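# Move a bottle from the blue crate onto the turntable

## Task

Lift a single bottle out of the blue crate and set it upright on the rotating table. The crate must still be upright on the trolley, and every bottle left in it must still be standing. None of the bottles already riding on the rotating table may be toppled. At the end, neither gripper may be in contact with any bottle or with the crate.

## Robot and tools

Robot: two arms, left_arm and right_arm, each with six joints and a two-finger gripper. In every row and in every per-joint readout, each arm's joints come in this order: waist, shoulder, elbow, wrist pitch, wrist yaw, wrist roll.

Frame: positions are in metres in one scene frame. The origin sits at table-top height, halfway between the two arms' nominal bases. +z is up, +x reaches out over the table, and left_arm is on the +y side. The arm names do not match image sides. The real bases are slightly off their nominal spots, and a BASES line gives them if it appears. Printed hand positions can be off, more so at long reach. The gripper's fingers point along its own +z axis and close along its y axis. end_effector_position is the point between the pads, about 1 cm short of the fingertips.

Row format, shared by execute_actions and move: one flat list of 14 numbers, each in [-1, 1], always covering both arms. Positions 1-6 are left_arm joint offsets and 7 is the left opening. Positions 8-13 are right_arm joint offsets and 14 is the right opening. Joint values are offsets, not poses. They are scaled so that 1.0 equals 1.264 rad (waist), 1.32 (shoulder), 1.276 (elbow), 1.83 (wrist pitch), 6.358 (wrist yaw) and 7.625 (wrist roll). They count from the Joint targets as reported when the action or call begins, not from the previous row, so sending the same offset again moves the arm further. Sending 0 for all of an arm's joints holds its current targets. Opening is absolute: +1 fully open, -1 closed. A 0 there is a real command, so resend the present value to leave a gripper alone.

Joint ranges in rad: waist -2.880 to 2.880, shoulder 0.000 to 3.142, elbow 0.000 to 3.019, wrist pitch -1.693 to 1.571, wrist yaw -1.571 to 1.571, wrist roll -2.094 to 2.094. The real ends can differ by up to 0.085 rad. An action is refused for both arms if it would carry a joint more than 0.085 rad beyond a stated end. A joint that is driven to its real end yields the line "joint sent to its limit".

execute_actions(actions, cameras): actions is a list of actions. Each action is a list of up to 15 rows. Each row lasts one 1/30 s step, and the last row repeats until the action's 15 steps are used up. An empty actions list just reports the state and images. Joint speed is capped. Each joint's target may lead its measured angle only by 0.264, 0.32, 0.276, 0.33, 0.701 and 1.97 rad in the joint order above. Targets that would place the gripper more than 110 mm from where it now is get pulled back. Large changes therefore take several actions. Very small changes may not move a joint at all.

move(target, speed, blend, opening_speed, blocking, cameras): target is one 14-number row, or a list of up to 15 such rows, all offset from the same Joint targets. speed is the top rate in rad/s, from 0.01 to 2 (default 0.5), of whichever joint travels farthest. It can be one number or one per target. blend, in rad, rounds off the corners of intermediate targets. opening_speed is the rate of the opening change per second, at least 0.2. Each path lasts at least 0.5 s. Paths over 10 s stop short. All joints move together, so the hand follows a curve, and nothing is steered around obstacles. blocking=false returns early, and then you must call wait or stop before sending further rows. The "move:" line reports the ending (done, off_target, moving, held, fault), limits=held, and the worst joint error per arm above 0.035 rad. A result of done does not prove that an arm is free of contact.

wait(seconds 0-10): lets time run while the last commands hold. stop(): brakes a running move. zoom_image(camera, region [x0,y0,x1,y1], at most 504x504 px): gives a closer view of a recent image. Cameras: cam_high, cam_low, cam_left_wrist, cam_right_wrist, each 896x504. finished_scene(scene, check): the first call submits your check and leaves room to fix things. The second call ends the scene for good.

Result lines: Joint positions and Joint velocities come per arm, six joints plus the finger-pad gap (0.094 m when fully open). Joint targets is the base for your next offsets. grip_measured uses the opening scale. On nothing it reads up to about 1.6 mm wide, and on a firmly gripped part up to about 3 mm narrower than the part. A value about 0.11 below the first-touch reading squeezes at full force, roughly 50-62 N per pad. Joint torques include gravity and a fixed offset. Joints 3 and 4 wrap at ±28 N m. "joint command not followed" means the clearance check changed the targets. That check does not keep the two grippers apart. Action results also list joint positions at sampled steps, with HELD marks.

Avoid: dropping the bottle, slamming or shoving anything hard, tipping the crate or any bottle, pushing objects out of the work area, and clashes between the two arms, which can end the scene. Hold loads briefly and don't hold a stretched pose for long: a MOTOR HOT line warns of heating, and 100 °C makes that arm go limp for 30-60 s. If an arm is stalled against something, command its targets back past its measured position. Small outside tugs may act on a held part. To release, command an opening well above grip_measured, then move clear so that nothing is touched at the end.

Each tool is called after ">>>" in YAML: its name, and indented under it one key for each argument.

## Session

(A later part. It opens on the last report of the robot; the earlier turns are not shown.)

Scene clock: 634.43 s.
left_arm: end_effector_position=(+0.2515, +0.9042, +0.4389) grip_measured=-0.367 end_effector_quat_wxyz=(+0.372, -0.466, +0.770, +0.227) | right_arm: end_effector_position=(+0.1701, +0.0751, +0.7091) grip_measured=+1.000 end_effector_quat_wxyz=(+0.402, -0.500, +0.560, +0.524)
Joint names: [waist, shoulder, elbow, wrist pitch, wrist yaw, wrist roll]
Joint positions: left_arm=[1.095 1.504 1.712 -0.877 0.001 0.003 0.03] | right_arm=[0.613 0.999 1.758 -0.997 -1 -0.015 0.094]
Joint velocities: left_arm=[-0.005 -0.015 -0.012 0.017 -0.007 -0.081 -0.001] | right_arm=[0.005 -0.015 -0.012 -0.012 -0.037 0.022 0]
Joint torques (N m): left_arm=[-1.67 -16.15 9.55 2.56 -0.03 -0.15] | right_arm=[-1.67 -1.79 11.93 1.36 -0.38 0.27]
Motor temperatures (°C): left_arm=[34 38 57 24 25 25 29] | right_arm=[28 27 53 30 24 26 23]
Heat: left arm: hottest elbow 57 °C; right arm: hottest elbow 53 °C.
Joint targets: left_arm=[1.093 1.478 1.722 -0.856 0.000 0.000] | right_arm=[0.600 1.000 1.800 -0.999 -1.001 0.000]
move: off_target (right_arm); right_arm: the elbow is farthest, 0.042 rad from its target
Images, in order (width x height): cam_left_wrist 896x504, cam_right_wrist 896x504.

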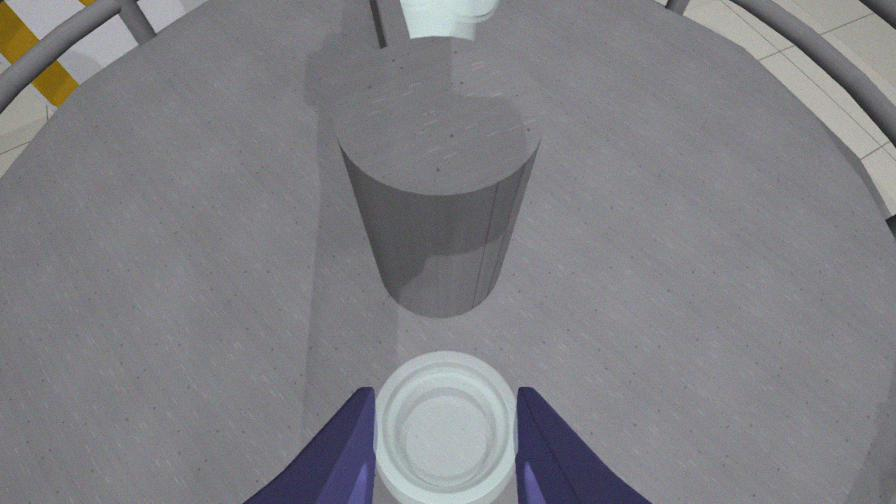

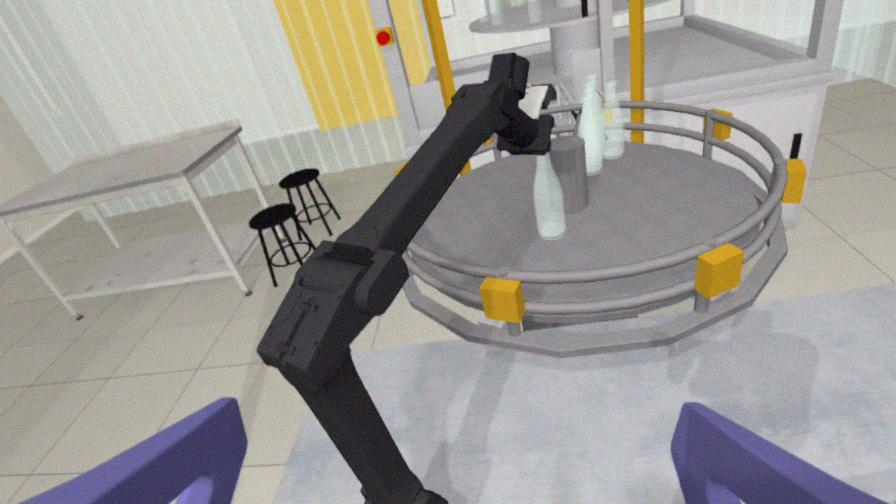

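>>> move:
  target: [0, 0.002, -0.0345, 0.0063, 0, 0, -0.7, 0, 0, 0, 0, 0, 0, 1.0]
  speed: 0.08
  cameras: ["cam_left_wrist", "cam_right_wrist"]

>>> zoom_image:
  camera: "cam_right_wrist"
  region: [480, 90, 640, 260]

>>> zoom_image:
  camera: "cam_left_wrist"
  region: [300, 240, 600, 504]

Scene clock: 665.20 s.
left_arm: end_effector_position=(+0.2553, +0.8977, +0.4382) grip_measured=-0.367 end_effector_quat_wxyz=(+0.381, -0.466, +0.767, +0.223) | right_arm: end_effector_position=(+0.1701, +0.0751, +0.7091) grip_measured=+1.000 end_effector_quat_wxyz=(+0.402, -0.500, +0.560, +0.524)
Joint names: [waist, shoulder, elbow, wrist pitch, wrist yaw, wrist roll]
Joint positions: left_arm=[1.087 1.486 1.683 -0.853 0.008 -0.011 0.03] | right_arm=[0.613 0.999 1.758 -0.997 -1 -0.015 0.094]
Joint velocities: left_arm=[-0.005 -0.005 -0.017 -0.012 -0.022 0.066 0] | right_arm=[-0.015 0.005 0.007 0.012 0.022 0.037 0]
Joint torques (N m): left_arm=[-1.49 -13.98 8.47 2.06 -0.4 -0.05] | right_arm=[-1.73 -1.85 11.93 1.37 -0.38 0.27]
Motor temperatures (°C): left_arm=[34 35 56 24 25 25 30] | right_arm=[28 27 53 30 24 26 23]
Heat: left arm: hottest elbow 56 °C; right arm: hottest elbow 53 °C.
Joint targets: left_arm=[1.093 1.481 1.678 -0.844 0.000 0.000] | right_arm=[0.600 1.000 1.800 -0.999 -1.001 0.000]
move: off_target (right_arm); right_arm: the elbow is farthest, 0.042 rad from its target
Images, in order (width x height): cam_left_wrist 896x504, cam_right_wrist 896x504.

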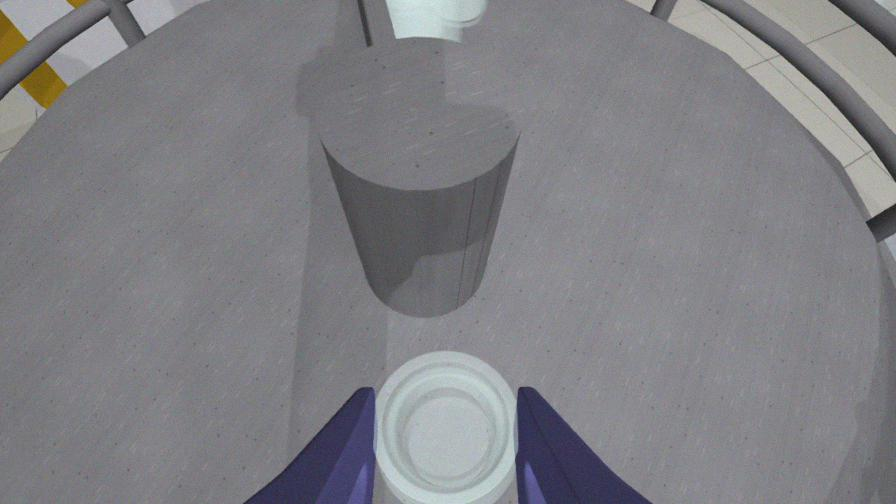

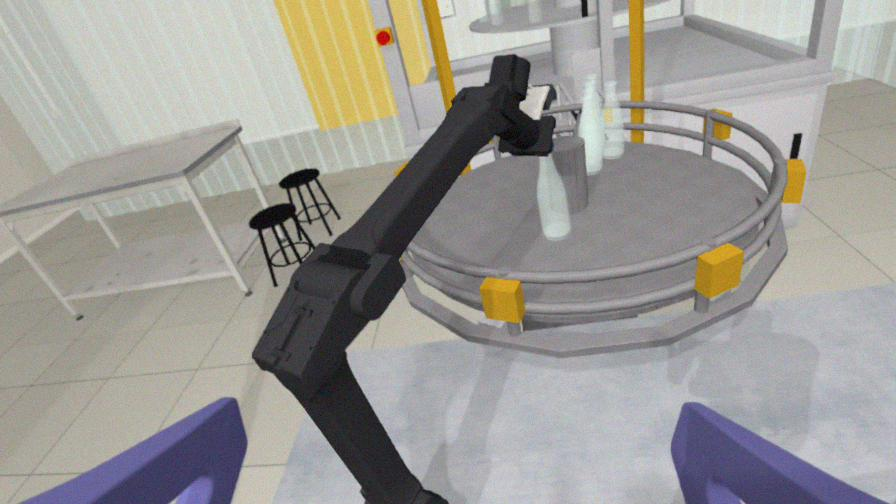

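Scaled by 2.965 from the camera's 896x504 image, which has a finer 1280x720 frame.

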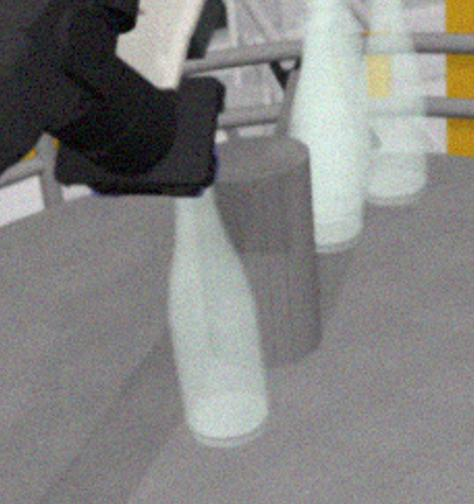

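Scaled by 1.680 from the camera's 896x504 image, which has a finer 1280x720 frame.

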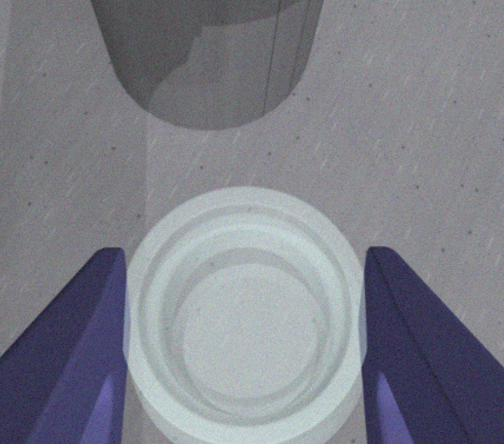

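>>> move:
  target: [0, 0.0053, 0.1348, -0.0667, 0, 0, -0.7, 0, 0, 0, 0, 0, 0, 1.0]
  speed: 0.2
  cameras: ["cam_left_wrist", "cam_right_wrist"]

>>> zoom_image:
  camera: "cam_right_wrist"
  region: [480, 90, 640, 260]

>>> zoom_image:
  camera: "cam_left_wrist"
  region: [300, 240, 600, 504]

Scene clock: 695.30 s.
left_arm: end_effector_position=(+0.2523, +0.8917, +0.4583) grip_measured=-0.367 end_effector_quat_wxyz=(+0.365, -0.470, +0.774, +0.215) | right_arm: end_effector_position=(+0.1701, +0.0751, +0.7091) grip_measured=+1.000 end_effector_quat_wxyz=(+0.402, -0.500, +0.560, +0.524)
Joint names: [waist, shoulder, elbow, wrist pitch, wrist yaw, wrist roll]
Joint positions: left_arm=[1.086 1.503 1.776 -0.97 0.004 -0.01 0.03] | right_arm=[0.613 0.999 1.758 -0.997 -1 -0.015 0.094]
Joint velocities: left_arm=[-0.024 0.005 0.002 -0.027 0.007 -0.007 -0.001] | right_arm=[-0.005 -0.015 -0.012 -0.002 -0.051 0.037 0]
Joint torques (N m): left_arm=[-0.85 -14.92 13.86 1.94 -0.19 -0.02] | right_arm=[-1.73 -1.85 11.92 1.37 -0.38 0.27]
Motor temperatures (°C): left_arm=[34 34 54 24 25 25 30] | right_arm=[28 27 53 29 24 26 23]
Heat: left arm: hottest elbow 54 °C; right arm: hottest elbow 53 °C.
Joint targets: left_arm=[1.093 1.488 1.850 -0.966 0.000 0.000] | right_arm=[0.600 1.000 1.800 -0.999 -1.001 0.000]
move: off_target (left_arm, right_arm); left_arm: the elbow is farthest, 0.074 rad from its target; right_arm: the elbow is farthest, 0.042 rad from its target
Images, in order (width x height): cam_left_wrist 896x504, cam_right_wrist 896x504.

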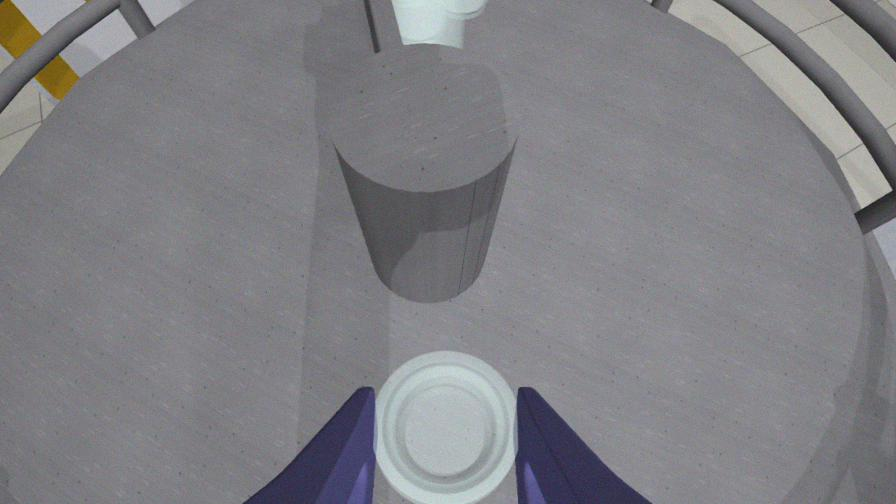

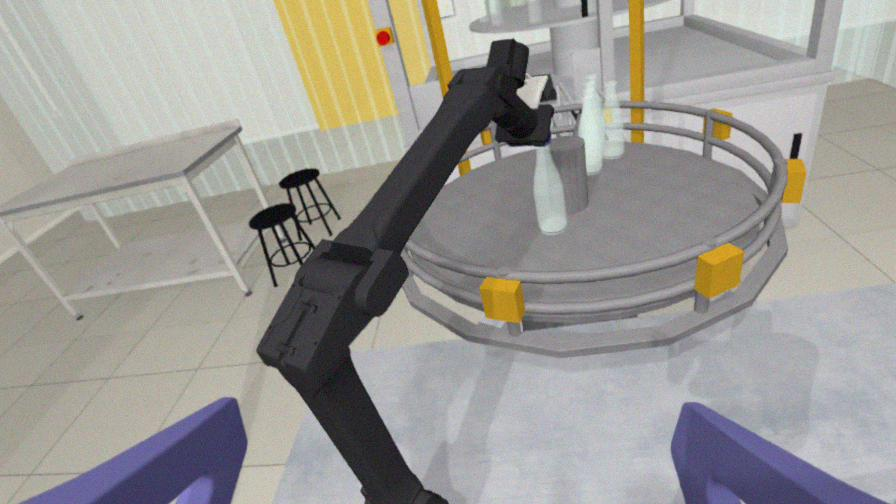

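Scaled by 2.965 from the camera's 896x504 image, which has a finer 1280x720 frame.

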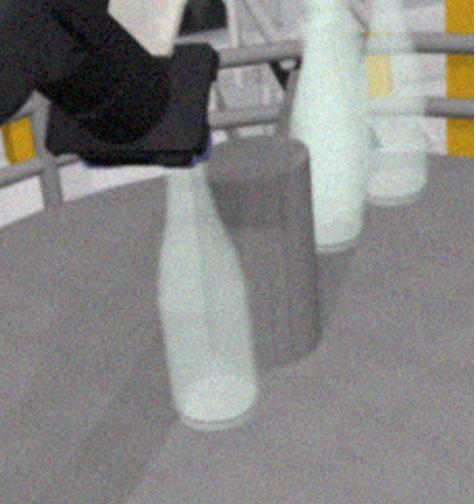

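Scaled by 1.680 from the camera's 896x504 image, which has a finer 1280x720 frame.

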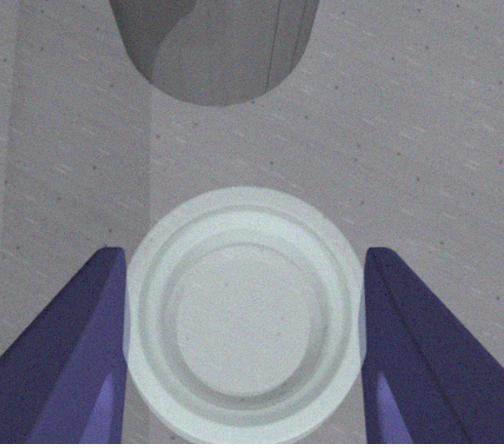

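>>> execute_actions:
  actions: []
  cameras: ["cam_left_wrist", "cam_right_wrist"]

Scene clock: 713.30 s.
left_arm: end_effector_position=(+0.2522, +0.8915, +0.4581) grip_measured=-0.367 end_effector_quat_wxyz=(+0.364, -0.470, +0.775, +0.215) | right_arm: end_effector_position=(+0.1701, +0.0751, +0.7091) grip_measured=+1.000 end_effector_quat_wxyz=(+0.402, -0.500, +0.560, +0.524)
Joint names: [waist, shoulder, elbow, wrist pitch, wrist yaw, wrist roll]
Joint positions: left_arm=[1.086 1.503 1.776 -0.971 0.004 -0.01 0.03] | right_arm=[0.613 0.999 1.758 -0.997 -1 -0.015 0.094]
Joint velocities: left_arm=[0.005 -0.015 0.007 -0.017 0.037 -0.022 -0.001] | right_arm=[-0.015 0.005 -0.002 0.012 0.022 0.007 0]
Joint torques (N m): left_arm=[-1.2 -14.86 13.86 1.84 -0.18 -0.03] | right_arm=[-1.73 -1.85 11.92 1.36 -0.37 0.27]
Motor temperatures (°C): left_arm=[34 34 57 24 25 25 30] | right_arm=[28 27 53 29 24 26 23]
Heat: left arm: hottest elbow 57 °C; right arm: hottest elbow 53 °C.
Joint targets: left_arm=[1.093 1.488 1.850 -0.966 0.000 0.000] | right_arm=[0.600 1.000 1.800 -0.999 -1.001 0.000]
Tool commands: left_gripper/opening=-0.7 right_gripper/opening=+1.0
Images, in order (width x height): cam_left_wrist 896x504, cam_right_wrist 896x504.

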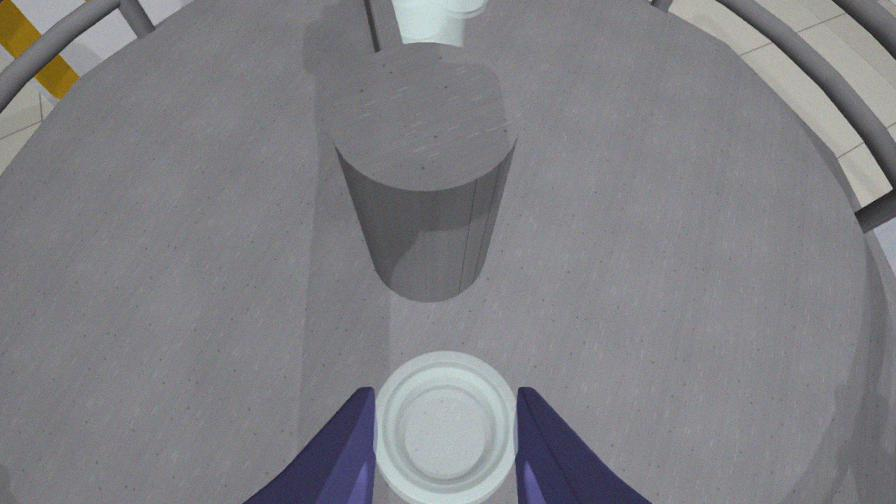

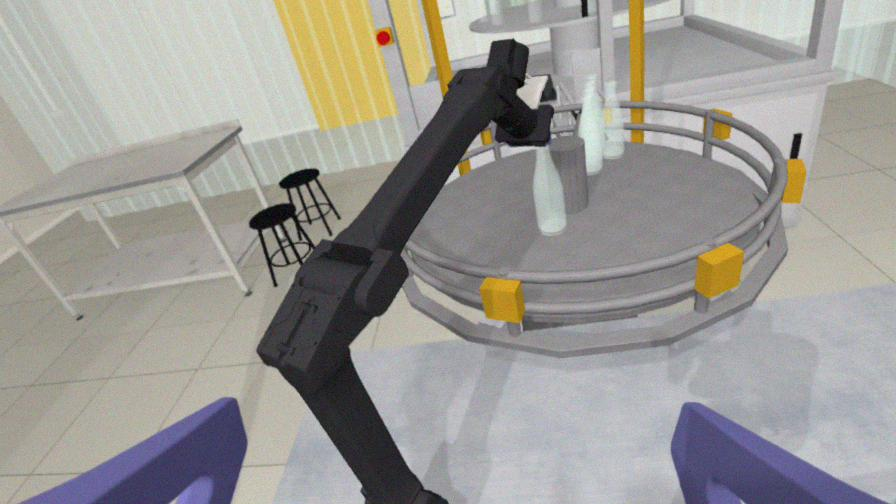

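>>> move:
  target: [0.0237, 0.0114, -0.0611, 0.0257, 0, 0, -0.7, 0, 0, 0, 0, 0, 0, 1.0]
  speed: 0.12
  cameras: ["cam_left_wrist", "cam_right_wrist"]

Scene clock: 744.57 s.
left_arm: end_effector_position=(+0.2379, +0.9067, +0.4402) grip_measured=-0.367 end_effector_quat_wxyz=(+0.355, -0.484, +0.770, +0.217) | right_arm: end_effector_position=(+0.1701, +0.0751, +0.7091) grip_measured=+1.000 end_effector_quat_wxyz=(+0.402, -0.500, +0.560, +0.524)
Joint names: [waist, shoulder, elbow, wrist pitch, wrist yaw, wrist roll]
Joint positions: left_arm=[1.117 1.517 1.751 -0.946 0.003 -0.01 0.03] | right_arm=[0.613 0.999 1.758 -0.997 -1 -0.015 0.094]
Joint velocities: left_arm=[-0.024 -0.005 0.007 -0.007 -0.007 0.11 0] | right_arm=[0.015 0.005 -0.012 0.007 0.051 -0.007 0]
Joint torques (N m): left_arm=[-1.38 -14.86 10.17 2.84 -0.13 0] | right_arm=[-1.67 -1.79 11.93 1.37 -0.38 0.27]
Motor temperatures (°C): left_arm=[34 34 61 24 25 25 30] | right_arm=[27 27 54 29 24 26 23]
Heat: left arm: hottest elbow 61 °C; right arm: hottest elbow 54 °C.
Joint targets: left_arm=[1.122 1.503 1.772 -0.920 0.000 0.000] | right_arm=[0.600 1.000 1.800 -0.999 -1.001 0.000]
move: off_target (right_arm); right_arm: the elbow is farthest, 0.042 rad from its target
Images, in order (width x height): cam_left_wrist 896x504, cam_right_wrist 896x504.

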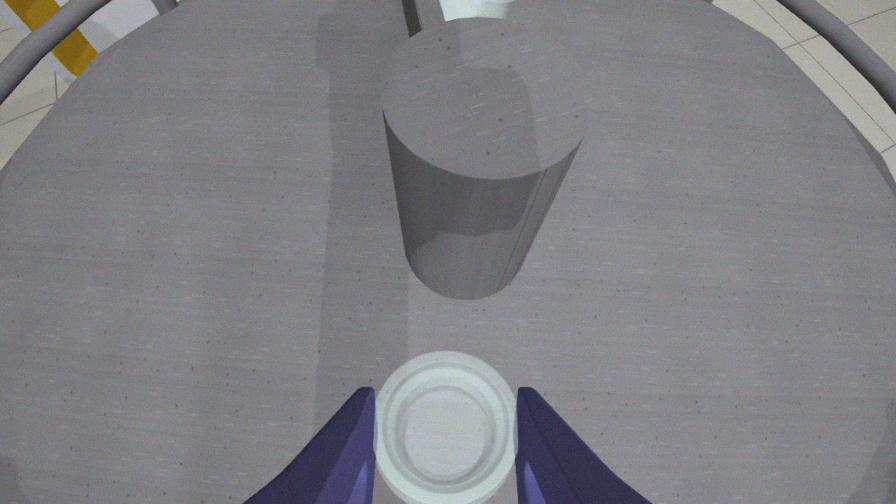

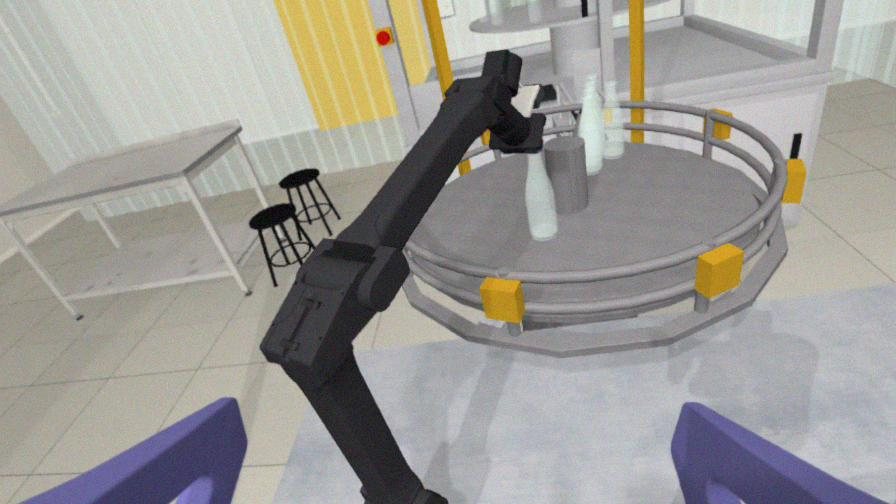

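>>> execute_actions:
  actions:
    - [[-0.00257,0,0,0,0,0,-0.7,0,0,0,0,0,0,1],[-0.00574,0,0,0,0,0,-0.7,0,0,0,0,0,0,1],[-0.00949,0,0,0,0,0,-0.7,0,0,0,0,0,0,1],[-0.01384,0,-0.00157,0.00109,0,0,-0.7,0,0,0,0,0,0,1],[-0.01879,0,-0.00313,0.00219,0,0,-0.7,0,0,0,0,0,0,1],[-0.02433,0,-0.0047,0.00328,0,0,-0.7,0,0,0,0,0,0,1],[-0.02789,0,-0.00627,0.00437,0,0,-0.7,0,0,0,0,0,0,1],[-0.03145,0,-0.00784,0.00546,0,0,-0.7,0,0,0,0,0,0,1],[-0.03501,0,-0.0094,0.00656,0,0,-0.7,0,0,0,0,0,0,1],[-0.03857,0,-0.01097,0.00765,0,0,-0.7,0,0,0,0,0,0,1],[-0.04213,0,-0.01254,0.00874,0,0,-0.7,0,0,0,0,0,0,1],[-0.04569,0,-0.01411,0.00984,0,0,-0.7,0,0,0,0,0,0,1],[-0.04925,0,-0.01567,0.01093,0,0,-0.7,0,0,0,0,0,0,1],[-0.05281,0,-0.01724,0.01202,0,0,-0.7,0,0,0,0,0,0,1],[-0.05637,0,-0.01881,0.01311,0,0,-0.7,0,0,0,0,0,0,1]]
    - [[-0.00356,0,0,0,0,0,1,0,0,0,0,0,0,1],[-0.00712,0,0,0,0,0,1,0,0,0,0,0,0,1],[-0.01068,0,0,0,0,0,1,0,0,0,0,0,0,1],[-0.01424,0,0,0,0,0,1,0,0,0,0,0,0,1],[-0.0178,0,0,0,0,0,1,0,0,0,0,0,0,1],[-0.02136,-0.00909,0,-0.00656,0,0,1,0,0,0,0,0,0,1],[-0.02492,-0.01818,0,-0.01311,0,0,1,0,0,0,0,0,0,1],[-0.02848,-0.02424,0,-0.01694,0,0,1,0,0,0,0,0,0,1],[-0.03204,-0.0303,0,-0.02077,0,0,1,0,0,0,0,0,0,1],[-0.0356,-0.03636,0,-0.02486,0,0,1,0,0,0,0,0,0,1],[-0.03916,-0.04242,0,-0.02896,0,0,1,0,0,0,0,0,0,1],[-0.04272,-0.04848,0,-0.03306,0,0,1,0,0,0,0,0,0,1],[-0.04628,-0.05455,0,-0.03716,0,0,1,0,0,0,0,0,0,1],[-0.04984,-0.06061,0,-0.04126,0,0,1,0,0,0,0,0,0,1],[-0.0534,-0.06667,0,-0.04536,0,0,1,0,0,0,0,0,0,1]]
    - [[-0.00316,-0.00606,0,-0.0041,0,0,1,0,0,0,0,0,0,1],[-0.00593,-0.01212,0,-0.0082,0,0,1,0,0,0,0,0,0,1],[-0.00831,-0.01818,0,-0.0123,0,0,1,0,0,0,0,0,0,1],[-0.01028,-0.02424,0,-0.0164,0,0,1,0,0,0,0,0,0,1],[-0.01187,-0.0303,0,-0.0205,0,0,1,0,0,0,0,0,0,1],[-0.01305,-0.03636,0,-0.0246,0,0,1,0,0,0,0,0,0,1],[-0.01384,-0.04242,0,-0.0287,0,0,1,0,0,0,0,0,0,1],[-0.01424,-0.04848,0,-0.0328,0,0,1,0,0,0,0,0,0,1],[-0.01424,-0.05455,0,-0.0369,0,0,1,0,0,0,0,0,0,1],[-0.01424,-0.06061,0,-0.04098,0,0,1,0,0,0,0,0,0,1],[-0.01424,-0.06515,0,-0.04404,0,0,1,0,0,0,0,0,0,1],[-0.01424,-0.06894,0,-0.04661,0,0,1,0,0,0,0,0,0,1],[-0.01424,-0.07197,0,-0.04863,0,0,1,0,0,0,0,0,0,1],[-0.01424,-0.07424,0,-0.05016,0,0,1,0,0,0,0,0,0,1],[-0.01424,-0.07576,0,-0.0512,0,0,1,0,0,0,0,0,0,1]]
  cameras: ["cam_left_wrist", "cam_right_wrist"]

Scene clock: 783.67 s.
left_arm: end_effector_position=(+0.2659, +0.7878, +0.5207) grip_measured=+0.998 end_effector_quat_wxyz=(+0.394, -0.419, +0.791, +0.207) | right_arm: end_effector_position=(+0.1701, +0.0751, +0.7091) grip_measured=+1.000 end_effector_quat_wxyz=(+0.402, -0.500, +0.560, +0.524)
Joint names: [waist, shoulder, elbow, wrist pitch, wrist yaw, wrist roll]
Joint positions: left_arm=[0.971 1.319 1.737 -1.067 -0.001 -0.005 0.094] | right_arm=[0.613 0.999 1.758 -0.997 -1 -0.015 0.094]
Joint velocities: left_arm=[-0.005 -0.005 0.002 0.002 -0.051 -0.022 0] | right_arm=[-0.015 -0.024 0.017 0.007 -0.051 0.022 0]
Joint torques (N m): left_arm=[-2.32 -10.75 9.14 1.54 0 -0.09] | right_arm=[-1.73 -1.79 11.93 1.36 -0.37 0.27]
Motor temperatures (°C): left_arm=[34 34 60 24 25 25 30] | right_arm=[27 27 54 29 24 26 23]
Heat: left arm: hottest elbow 60 °C; right arm: hottest elbow 54 °C.
Joint targets: left_arm=[0.966 1.315 1.748 -1.072 0.000 0.000] | right_arm=[0.600 1.000 1.800 -0.999 -1.001 0.000]
Step readings (joint positions of left_arm | right_arm):
0: [1.117 1.517 1.751 -0.946 0.003 -0.010] | [0.613 0.999 1.758 -0.997 -1.000 -0.015]
1: [1.117 1.517 1.751 -0.946 0.003 -0.010] | [0.613 0.999 1.758 -0.997 -1.000 -0.015]
2: [1.117 1.517 1.751 -0.946 0.003 -0.010] | [0.613 0.999 1.758 -0.997 -1.000 -0.015]
4: [1.117 1.517 1.751 -0.946 0.003 -0.010] | [0.613 0.999 1.758 -0.997 -1.000 -0.015]
8: [1.115 1.517 1.751 -0.944 0.002 -0.010] | [0.613 0.999 1.758 -0.997 -1.000 -0.015]
15: [1.084 1.517 1.743 -0.928 -0.001 -0.006] | [0.613 0.999 1.758 -0.997 -1.000 -0.015]
16: [1.078 1.517 1.742 -0.925 -0.001 -0.005] | [0.613 0.999 1.758 -0.997 -1.000 -0.015]
17: [1.073 1.517 1.741 -0.923 -0.001 -0.005] | [0.613 0.999 1.758 -0.997 -1.000 -0.015]
19: [1.061 1.517 1.741 -0.917 -0.001 -0.005] | [0.613 0.999 1.758 -0.997 -1.000 -0.015]
23: [1.042 1.517 1.741 -0.913 -0.001 -0.005] | [0.613 0.999 1.758 -0.997 -1.000 -0.015]
30: [1.009 1.485 1.738 -0.941 -0.001 -0.005] | [0.613 0.999 1.758 -0.997 -1.000 -0.015]
31: [1.005 1.476 1.737 -0.948 -0.001 -0.005] | [0.613 0.999 1.758 -0.997 -1.000 -0.015]
32: [1.001 1.466 1.737 -0.955 -0.001 -0.005] | [0.613 0.999 1.758 -0.997 -1.000 -0.015]
34: [0.993 1.444 1.737 -0.970 -0.001 -0.005] | [0.613 0.999 1.758 -0.997 -1.000 -0.015]
38: [0.978 1.399 1.737 -0.999 -0.001 -0.005] | [0.613 0.999 1.758 -0.997 -1.000 -0.015]
45: [0.971 1.339 1.737 -1.047 -0.001 -0.005] | [0.613 0.999 1.758 -0.997 -1.000 -0.015]
Images, in order (width x height): cam_left_wrist 896x504, cam_right_wrist 896x504.

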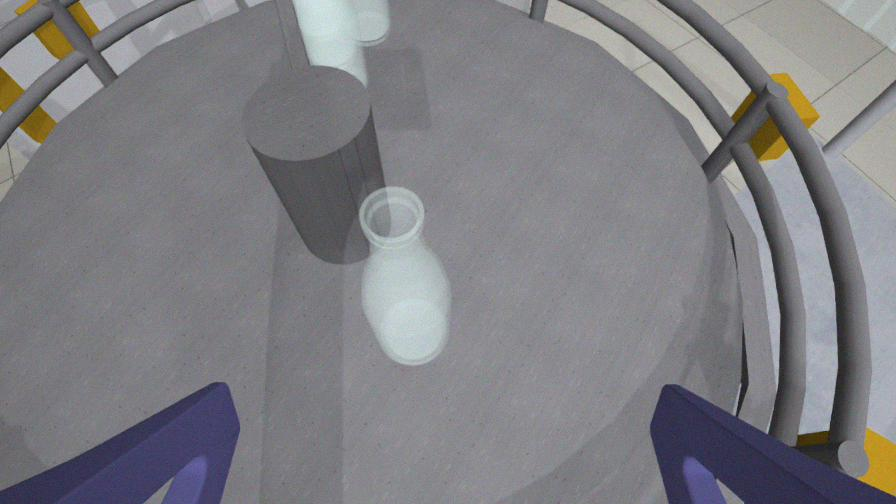

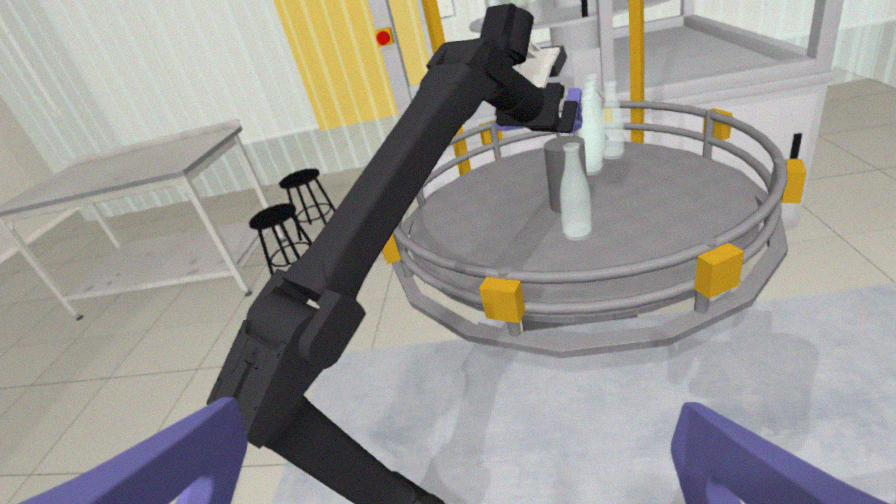

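>>> move:
  target: [-0.12, -0.0985, 0.188, -0.2295, 0, 0, 1, 0, 0, 0, 0, 0, 0, 1]
  speed: 0.6
  cameras: ["all"]

Scene clock: 798.87 s.
left_arm: end_effector_position=(+0.2352, +0.6368, +0.6123) grip_measured=+0.998 end_effector_quat_wxyz=(+0.381, -0.364, +0.834, +0.165) | right_arm: end_effector_position=(+0.1701, +0.0751, +0.7091) grip_measured=+1.000 end_effector_quat_wxyz=(+0.402, -0.500, +0.560, +0.524)
Joint names: [waist, shoulder, elbow, wrist pitch, wrist yaw, wrist roll]
Joint positions: left_arm=[0.821 1.184 1.956 -1.487 -0.001 -0.005 0.094] | right_arm=[0.613 0.999 1.758 -0.997 -1 -0.015 0.094]
Joint velocities: left_arm=[0.015 -0.005 -0.007 0.007 -0.022 -0.007 0] | right_arm=[-0.005 -0.015 -0.027 -0.002 0.051 0.022 0]
Joint torques (N m): left_arm=[-2.32 -4.89 8.94 1.35 0 -0.1] | right_arm=[-1.73 -1.85 11.93 1.37 -0.38 0.27]
Motor temperatures (°C): left_arm=[34 34 59 24 25 25 28] | right_arm=[27 27 54 29 24 26 23]
Heat: left arm: hottest elbow 59 °C; right arm: hottest elbow 54 °C.
Joint targets: left_arm=[0.814 1.185 1.988 -1.492 0.000 0.000] | right_arm=[0.600 1.000 1.800 -0.999 -1.001 0.000]
move: off_target (right_arm); right_arm: the elbow is farthest, 0.042 rad from its target

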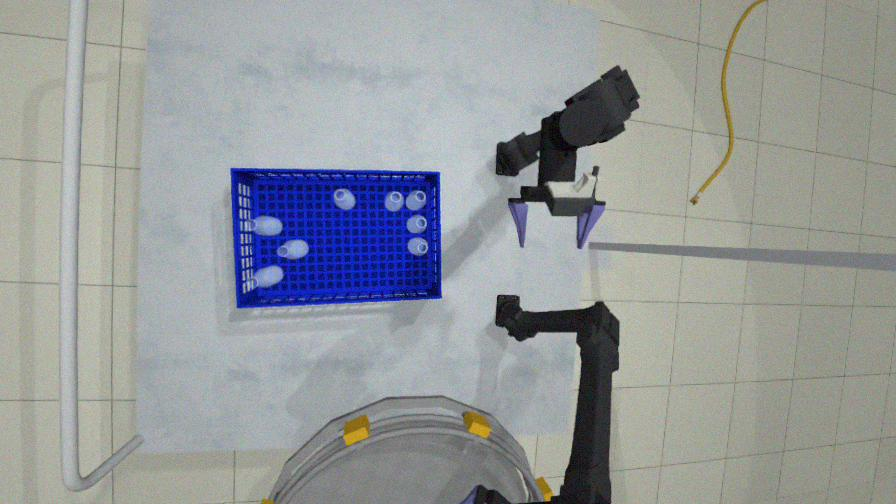

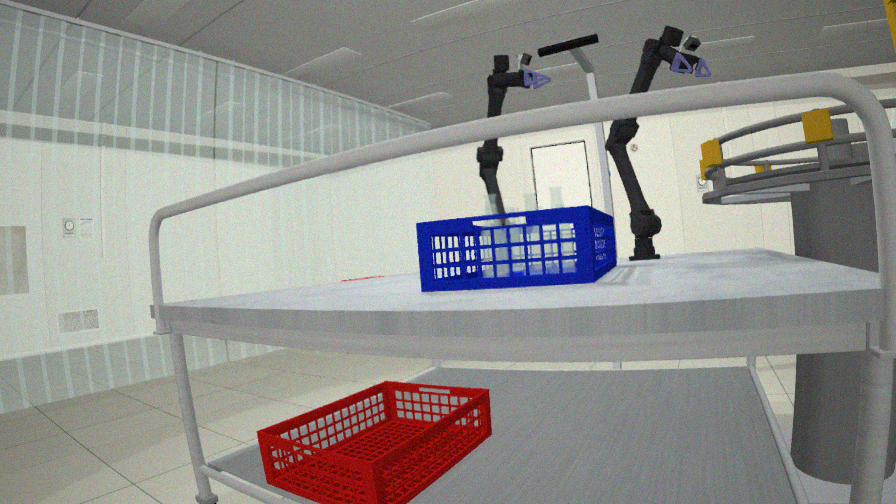

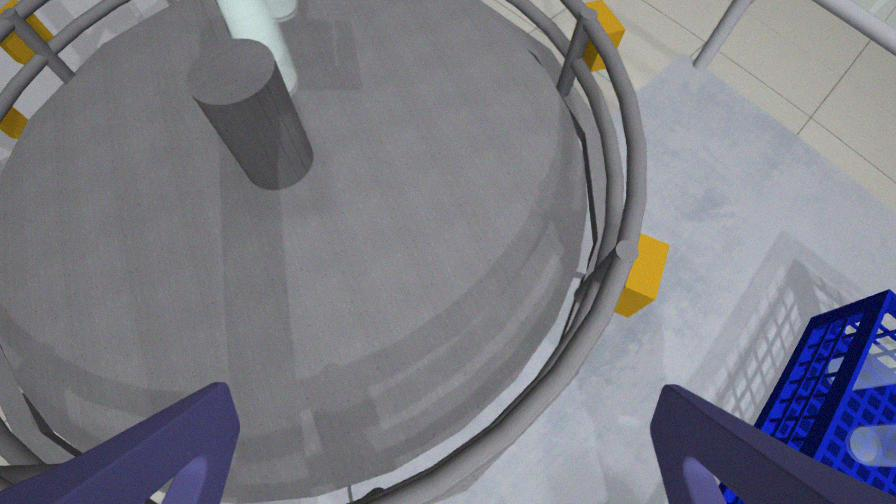

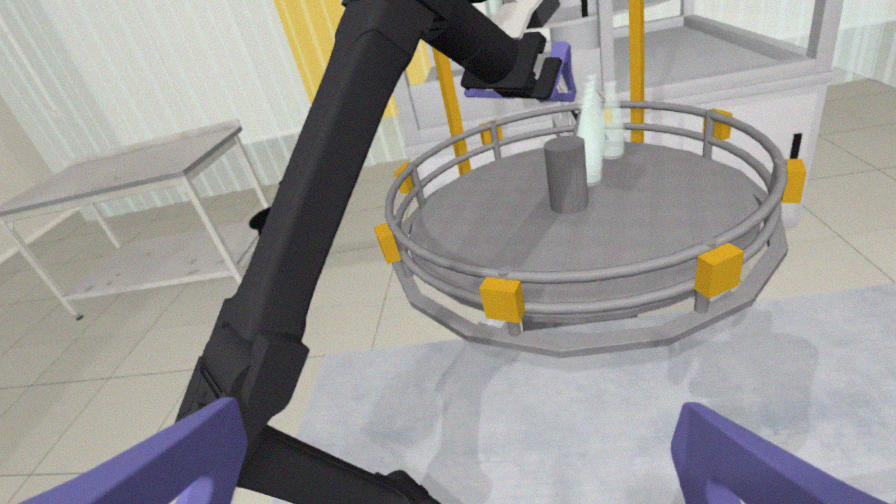

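>>> zoom_image:
  camera: "cam_right_wrist"
  region: [520, 50, 680, 230]

>>> zoom_image:
  camera: "cam_left_wrist"
  region: [150, 0, 350, 200]

>>> zoom_image:
  camera: "cam_high"
  region: [210, 150, 460, 320]

Scaled by 2.800 from the camera's 896x504 image, which has a finer 1280x720 frame.

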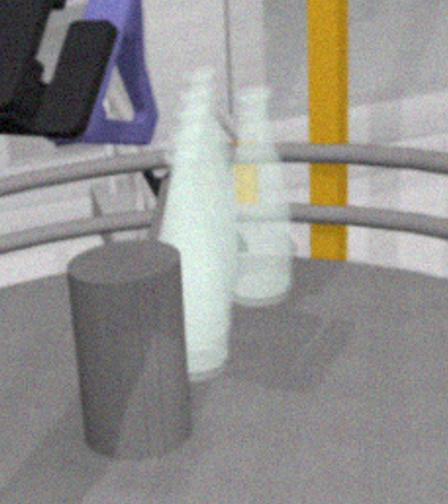

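Scaled by 2.520 from the camera's 896x504 image, which has a finer 1280x720 frame.

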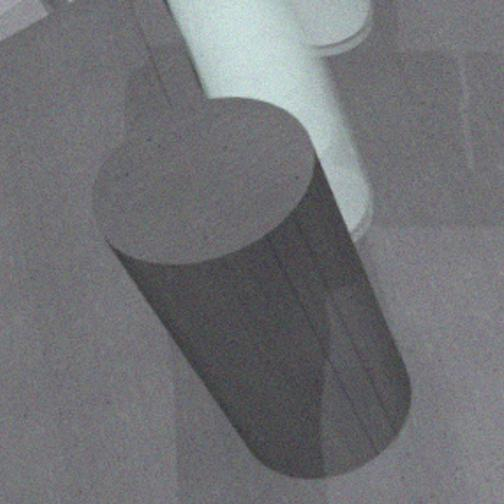

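Scaled by 2.016 from the camera's 896x504 image, which has a finer 1280x720 frame.

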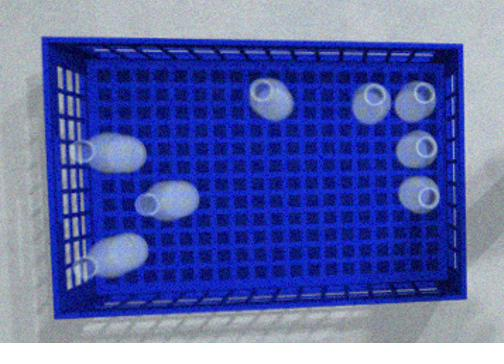

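>>> zoom_image:
  camera: "cam_right_wrist"
  region: [560, 65, 640, 195]

>>> zoom_image:
  camera: "cam_left_wrist"
  region: [180, 0, 320, 110]

Scaled by 3.877 from the camera's 896x504 image, which has a finer 1280x720 frame.

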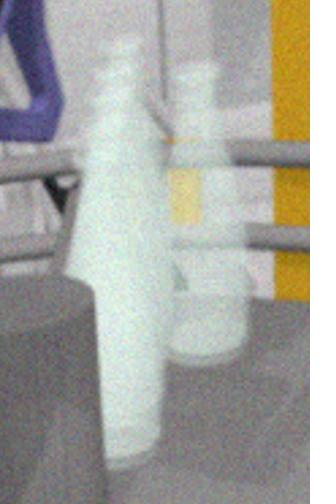

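Scaled by 3.600 from the camera's 896x504 image, which has a finer 1280x720 frame.

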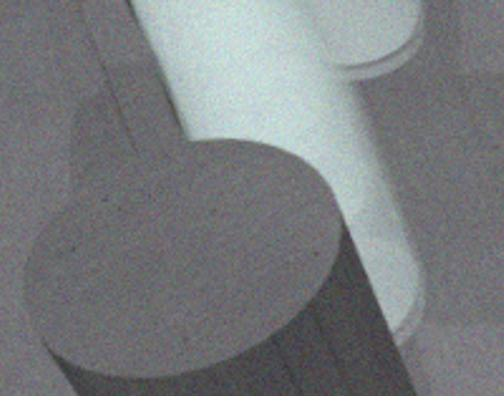

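>>> finished_scene:
  scene: 1
  check: "Latest pictures: (1) The bottle taken from the crate was released on the rotating disc; wrist image right after release shows it standing upright and free, and the newest right-wrist/left-wrist zooms show it carried to the guide-bar queue, upright beside the column; the bases rest on the disc, no bottle is lying on the disc or on the floor. (2) Table bottles: all bottle tops in the queue are visible and vertical, none fallen. (3) Crate: cam_high zoom shows the blue crate on the trolley with 8 bottles, each with its mouth up, apparently standing; cam_low shows crate flat on the trolley. (4) Contact: left gripper open (+0.998) at z=0.61, 15 cm or more above bottle tops and rail, not above the crate; right gripper open at z=0.71 away from crate. What cannot be seen: the lower parts of bottles hidden behind the column; a bottle could be leaning on the guide bar though it appears upright, but the axes look vertical and equal in height."

This call ended nothing. Check each condition that your pictures could not show: look closer or test it, and mend what is not met. Then call finished_scene again.

>>> wait:
  seconds: 0.5
  cameras: ["cam_left_wrist", "cam_right_wrist", "cam_high", "cam_low"]

Scene clock: 822.53 s.
left_arm: end_effector_position=(+0.2352, +0.6368, +0.6123) grip_measured=+0.998 end_effector_quat_wxyz=(+0.381, -0.364, +0.834, +0.165) | right_arm: end_effector_position=(+0.1701, +0.0751, +0.7091) grip_measured=+1.000 end_effector_quat_wxyz=(+0.402, -0.500, +0.560, +0.524)
Joint names: [waist, shoulder, elbow, wrist pitch, wrist yaw, wrist roll]
Joint positions: left_arm=[0.821 1.184 1.956 -1.487 -0.001 -0.005 0.094] | right_arm=[0.613 0.999 1.758 -0.997 -1 -0.015 0.094]
Joint velocities: left_arm=[0.015 -0.005 -0.007 0.012 -0.081 -0.081 0] | right_arm=[-0.024 -0.005 -0.017 0.012 0.066 0.007 0]
Joint torques (N m): left_arm=[-2.37 -6.18 9.1 1.44 0.04 -0.07] | right_arm=[-1.73 -1.79 11.92 1.37 -0.37 0.27]
Motor temperatures (°C): left_arm=[33 33 58 23 25 25 28] | right_arm=[27 27 54 29 24 26 23]
Heat: left arm: hottest elbow 58 °C; right arm: hottest elbow 54 °C.
Joint targets: left_arm=[0.814 1.185 1.988 -1.492 0.000 0.000] | right_arm=[0.600 1.000 1.800 -0.999 -1.001 0.000]
Tool commands: left_gripper/opening=+1.0 right_gripper/opening=+1.0
wait: 0.50 s; at rest from the start

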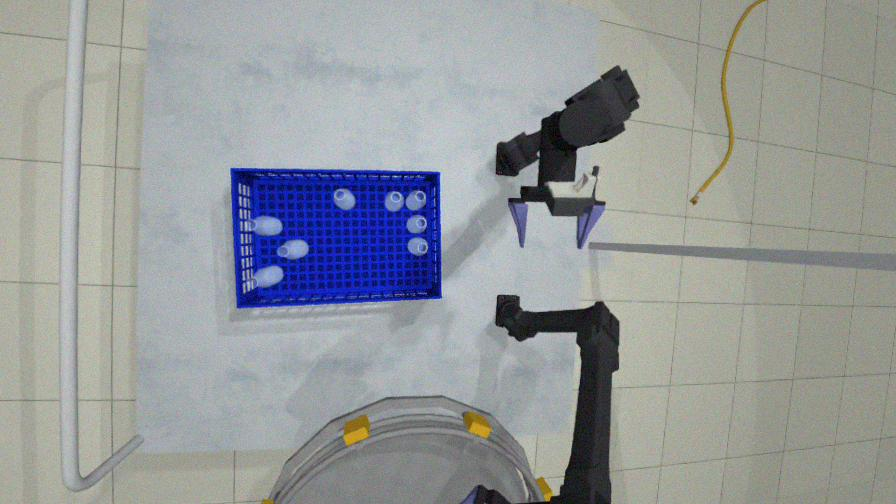

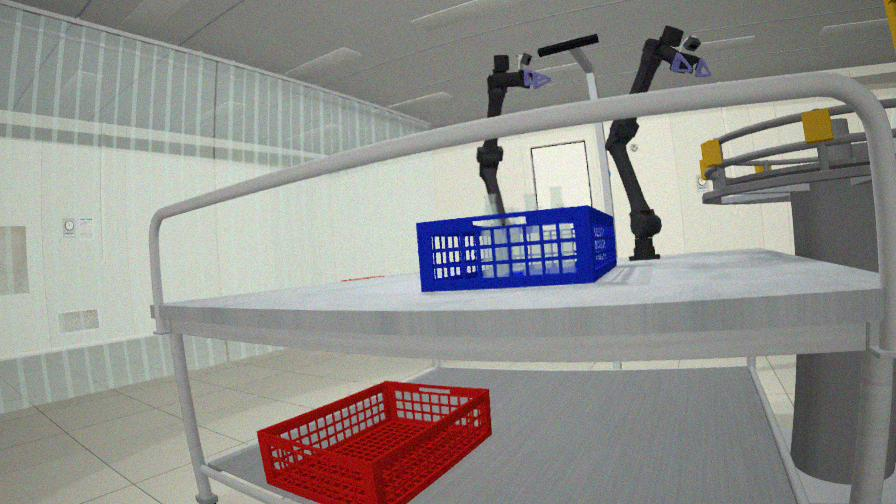

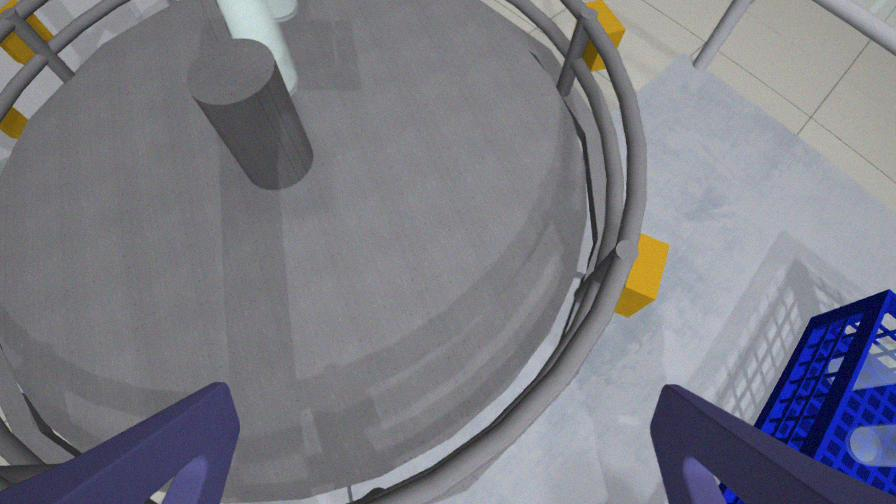

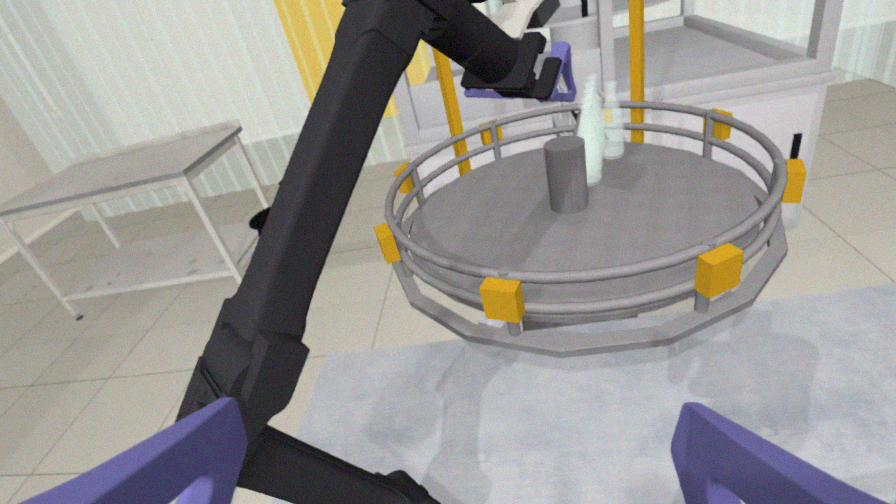

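>>> finished_scene:
  scene: 1
  check: "New pictures 24 s after release: the placed bottle and the table's own bottles stand upright in the queue beside the column; nothing lies on the disc. The crate stands flat on the trolley with 8 bottles whose mouth offsets all converge on one nadir point, so all are upright. Both grippers are open and in free air (z 0.61 and 0.71), touching neither bottles nor crate; arms at rest. Parts hidden behind the column cannot be seen, but bottle tops there are level and vertical."

The scene is finished: the task was done.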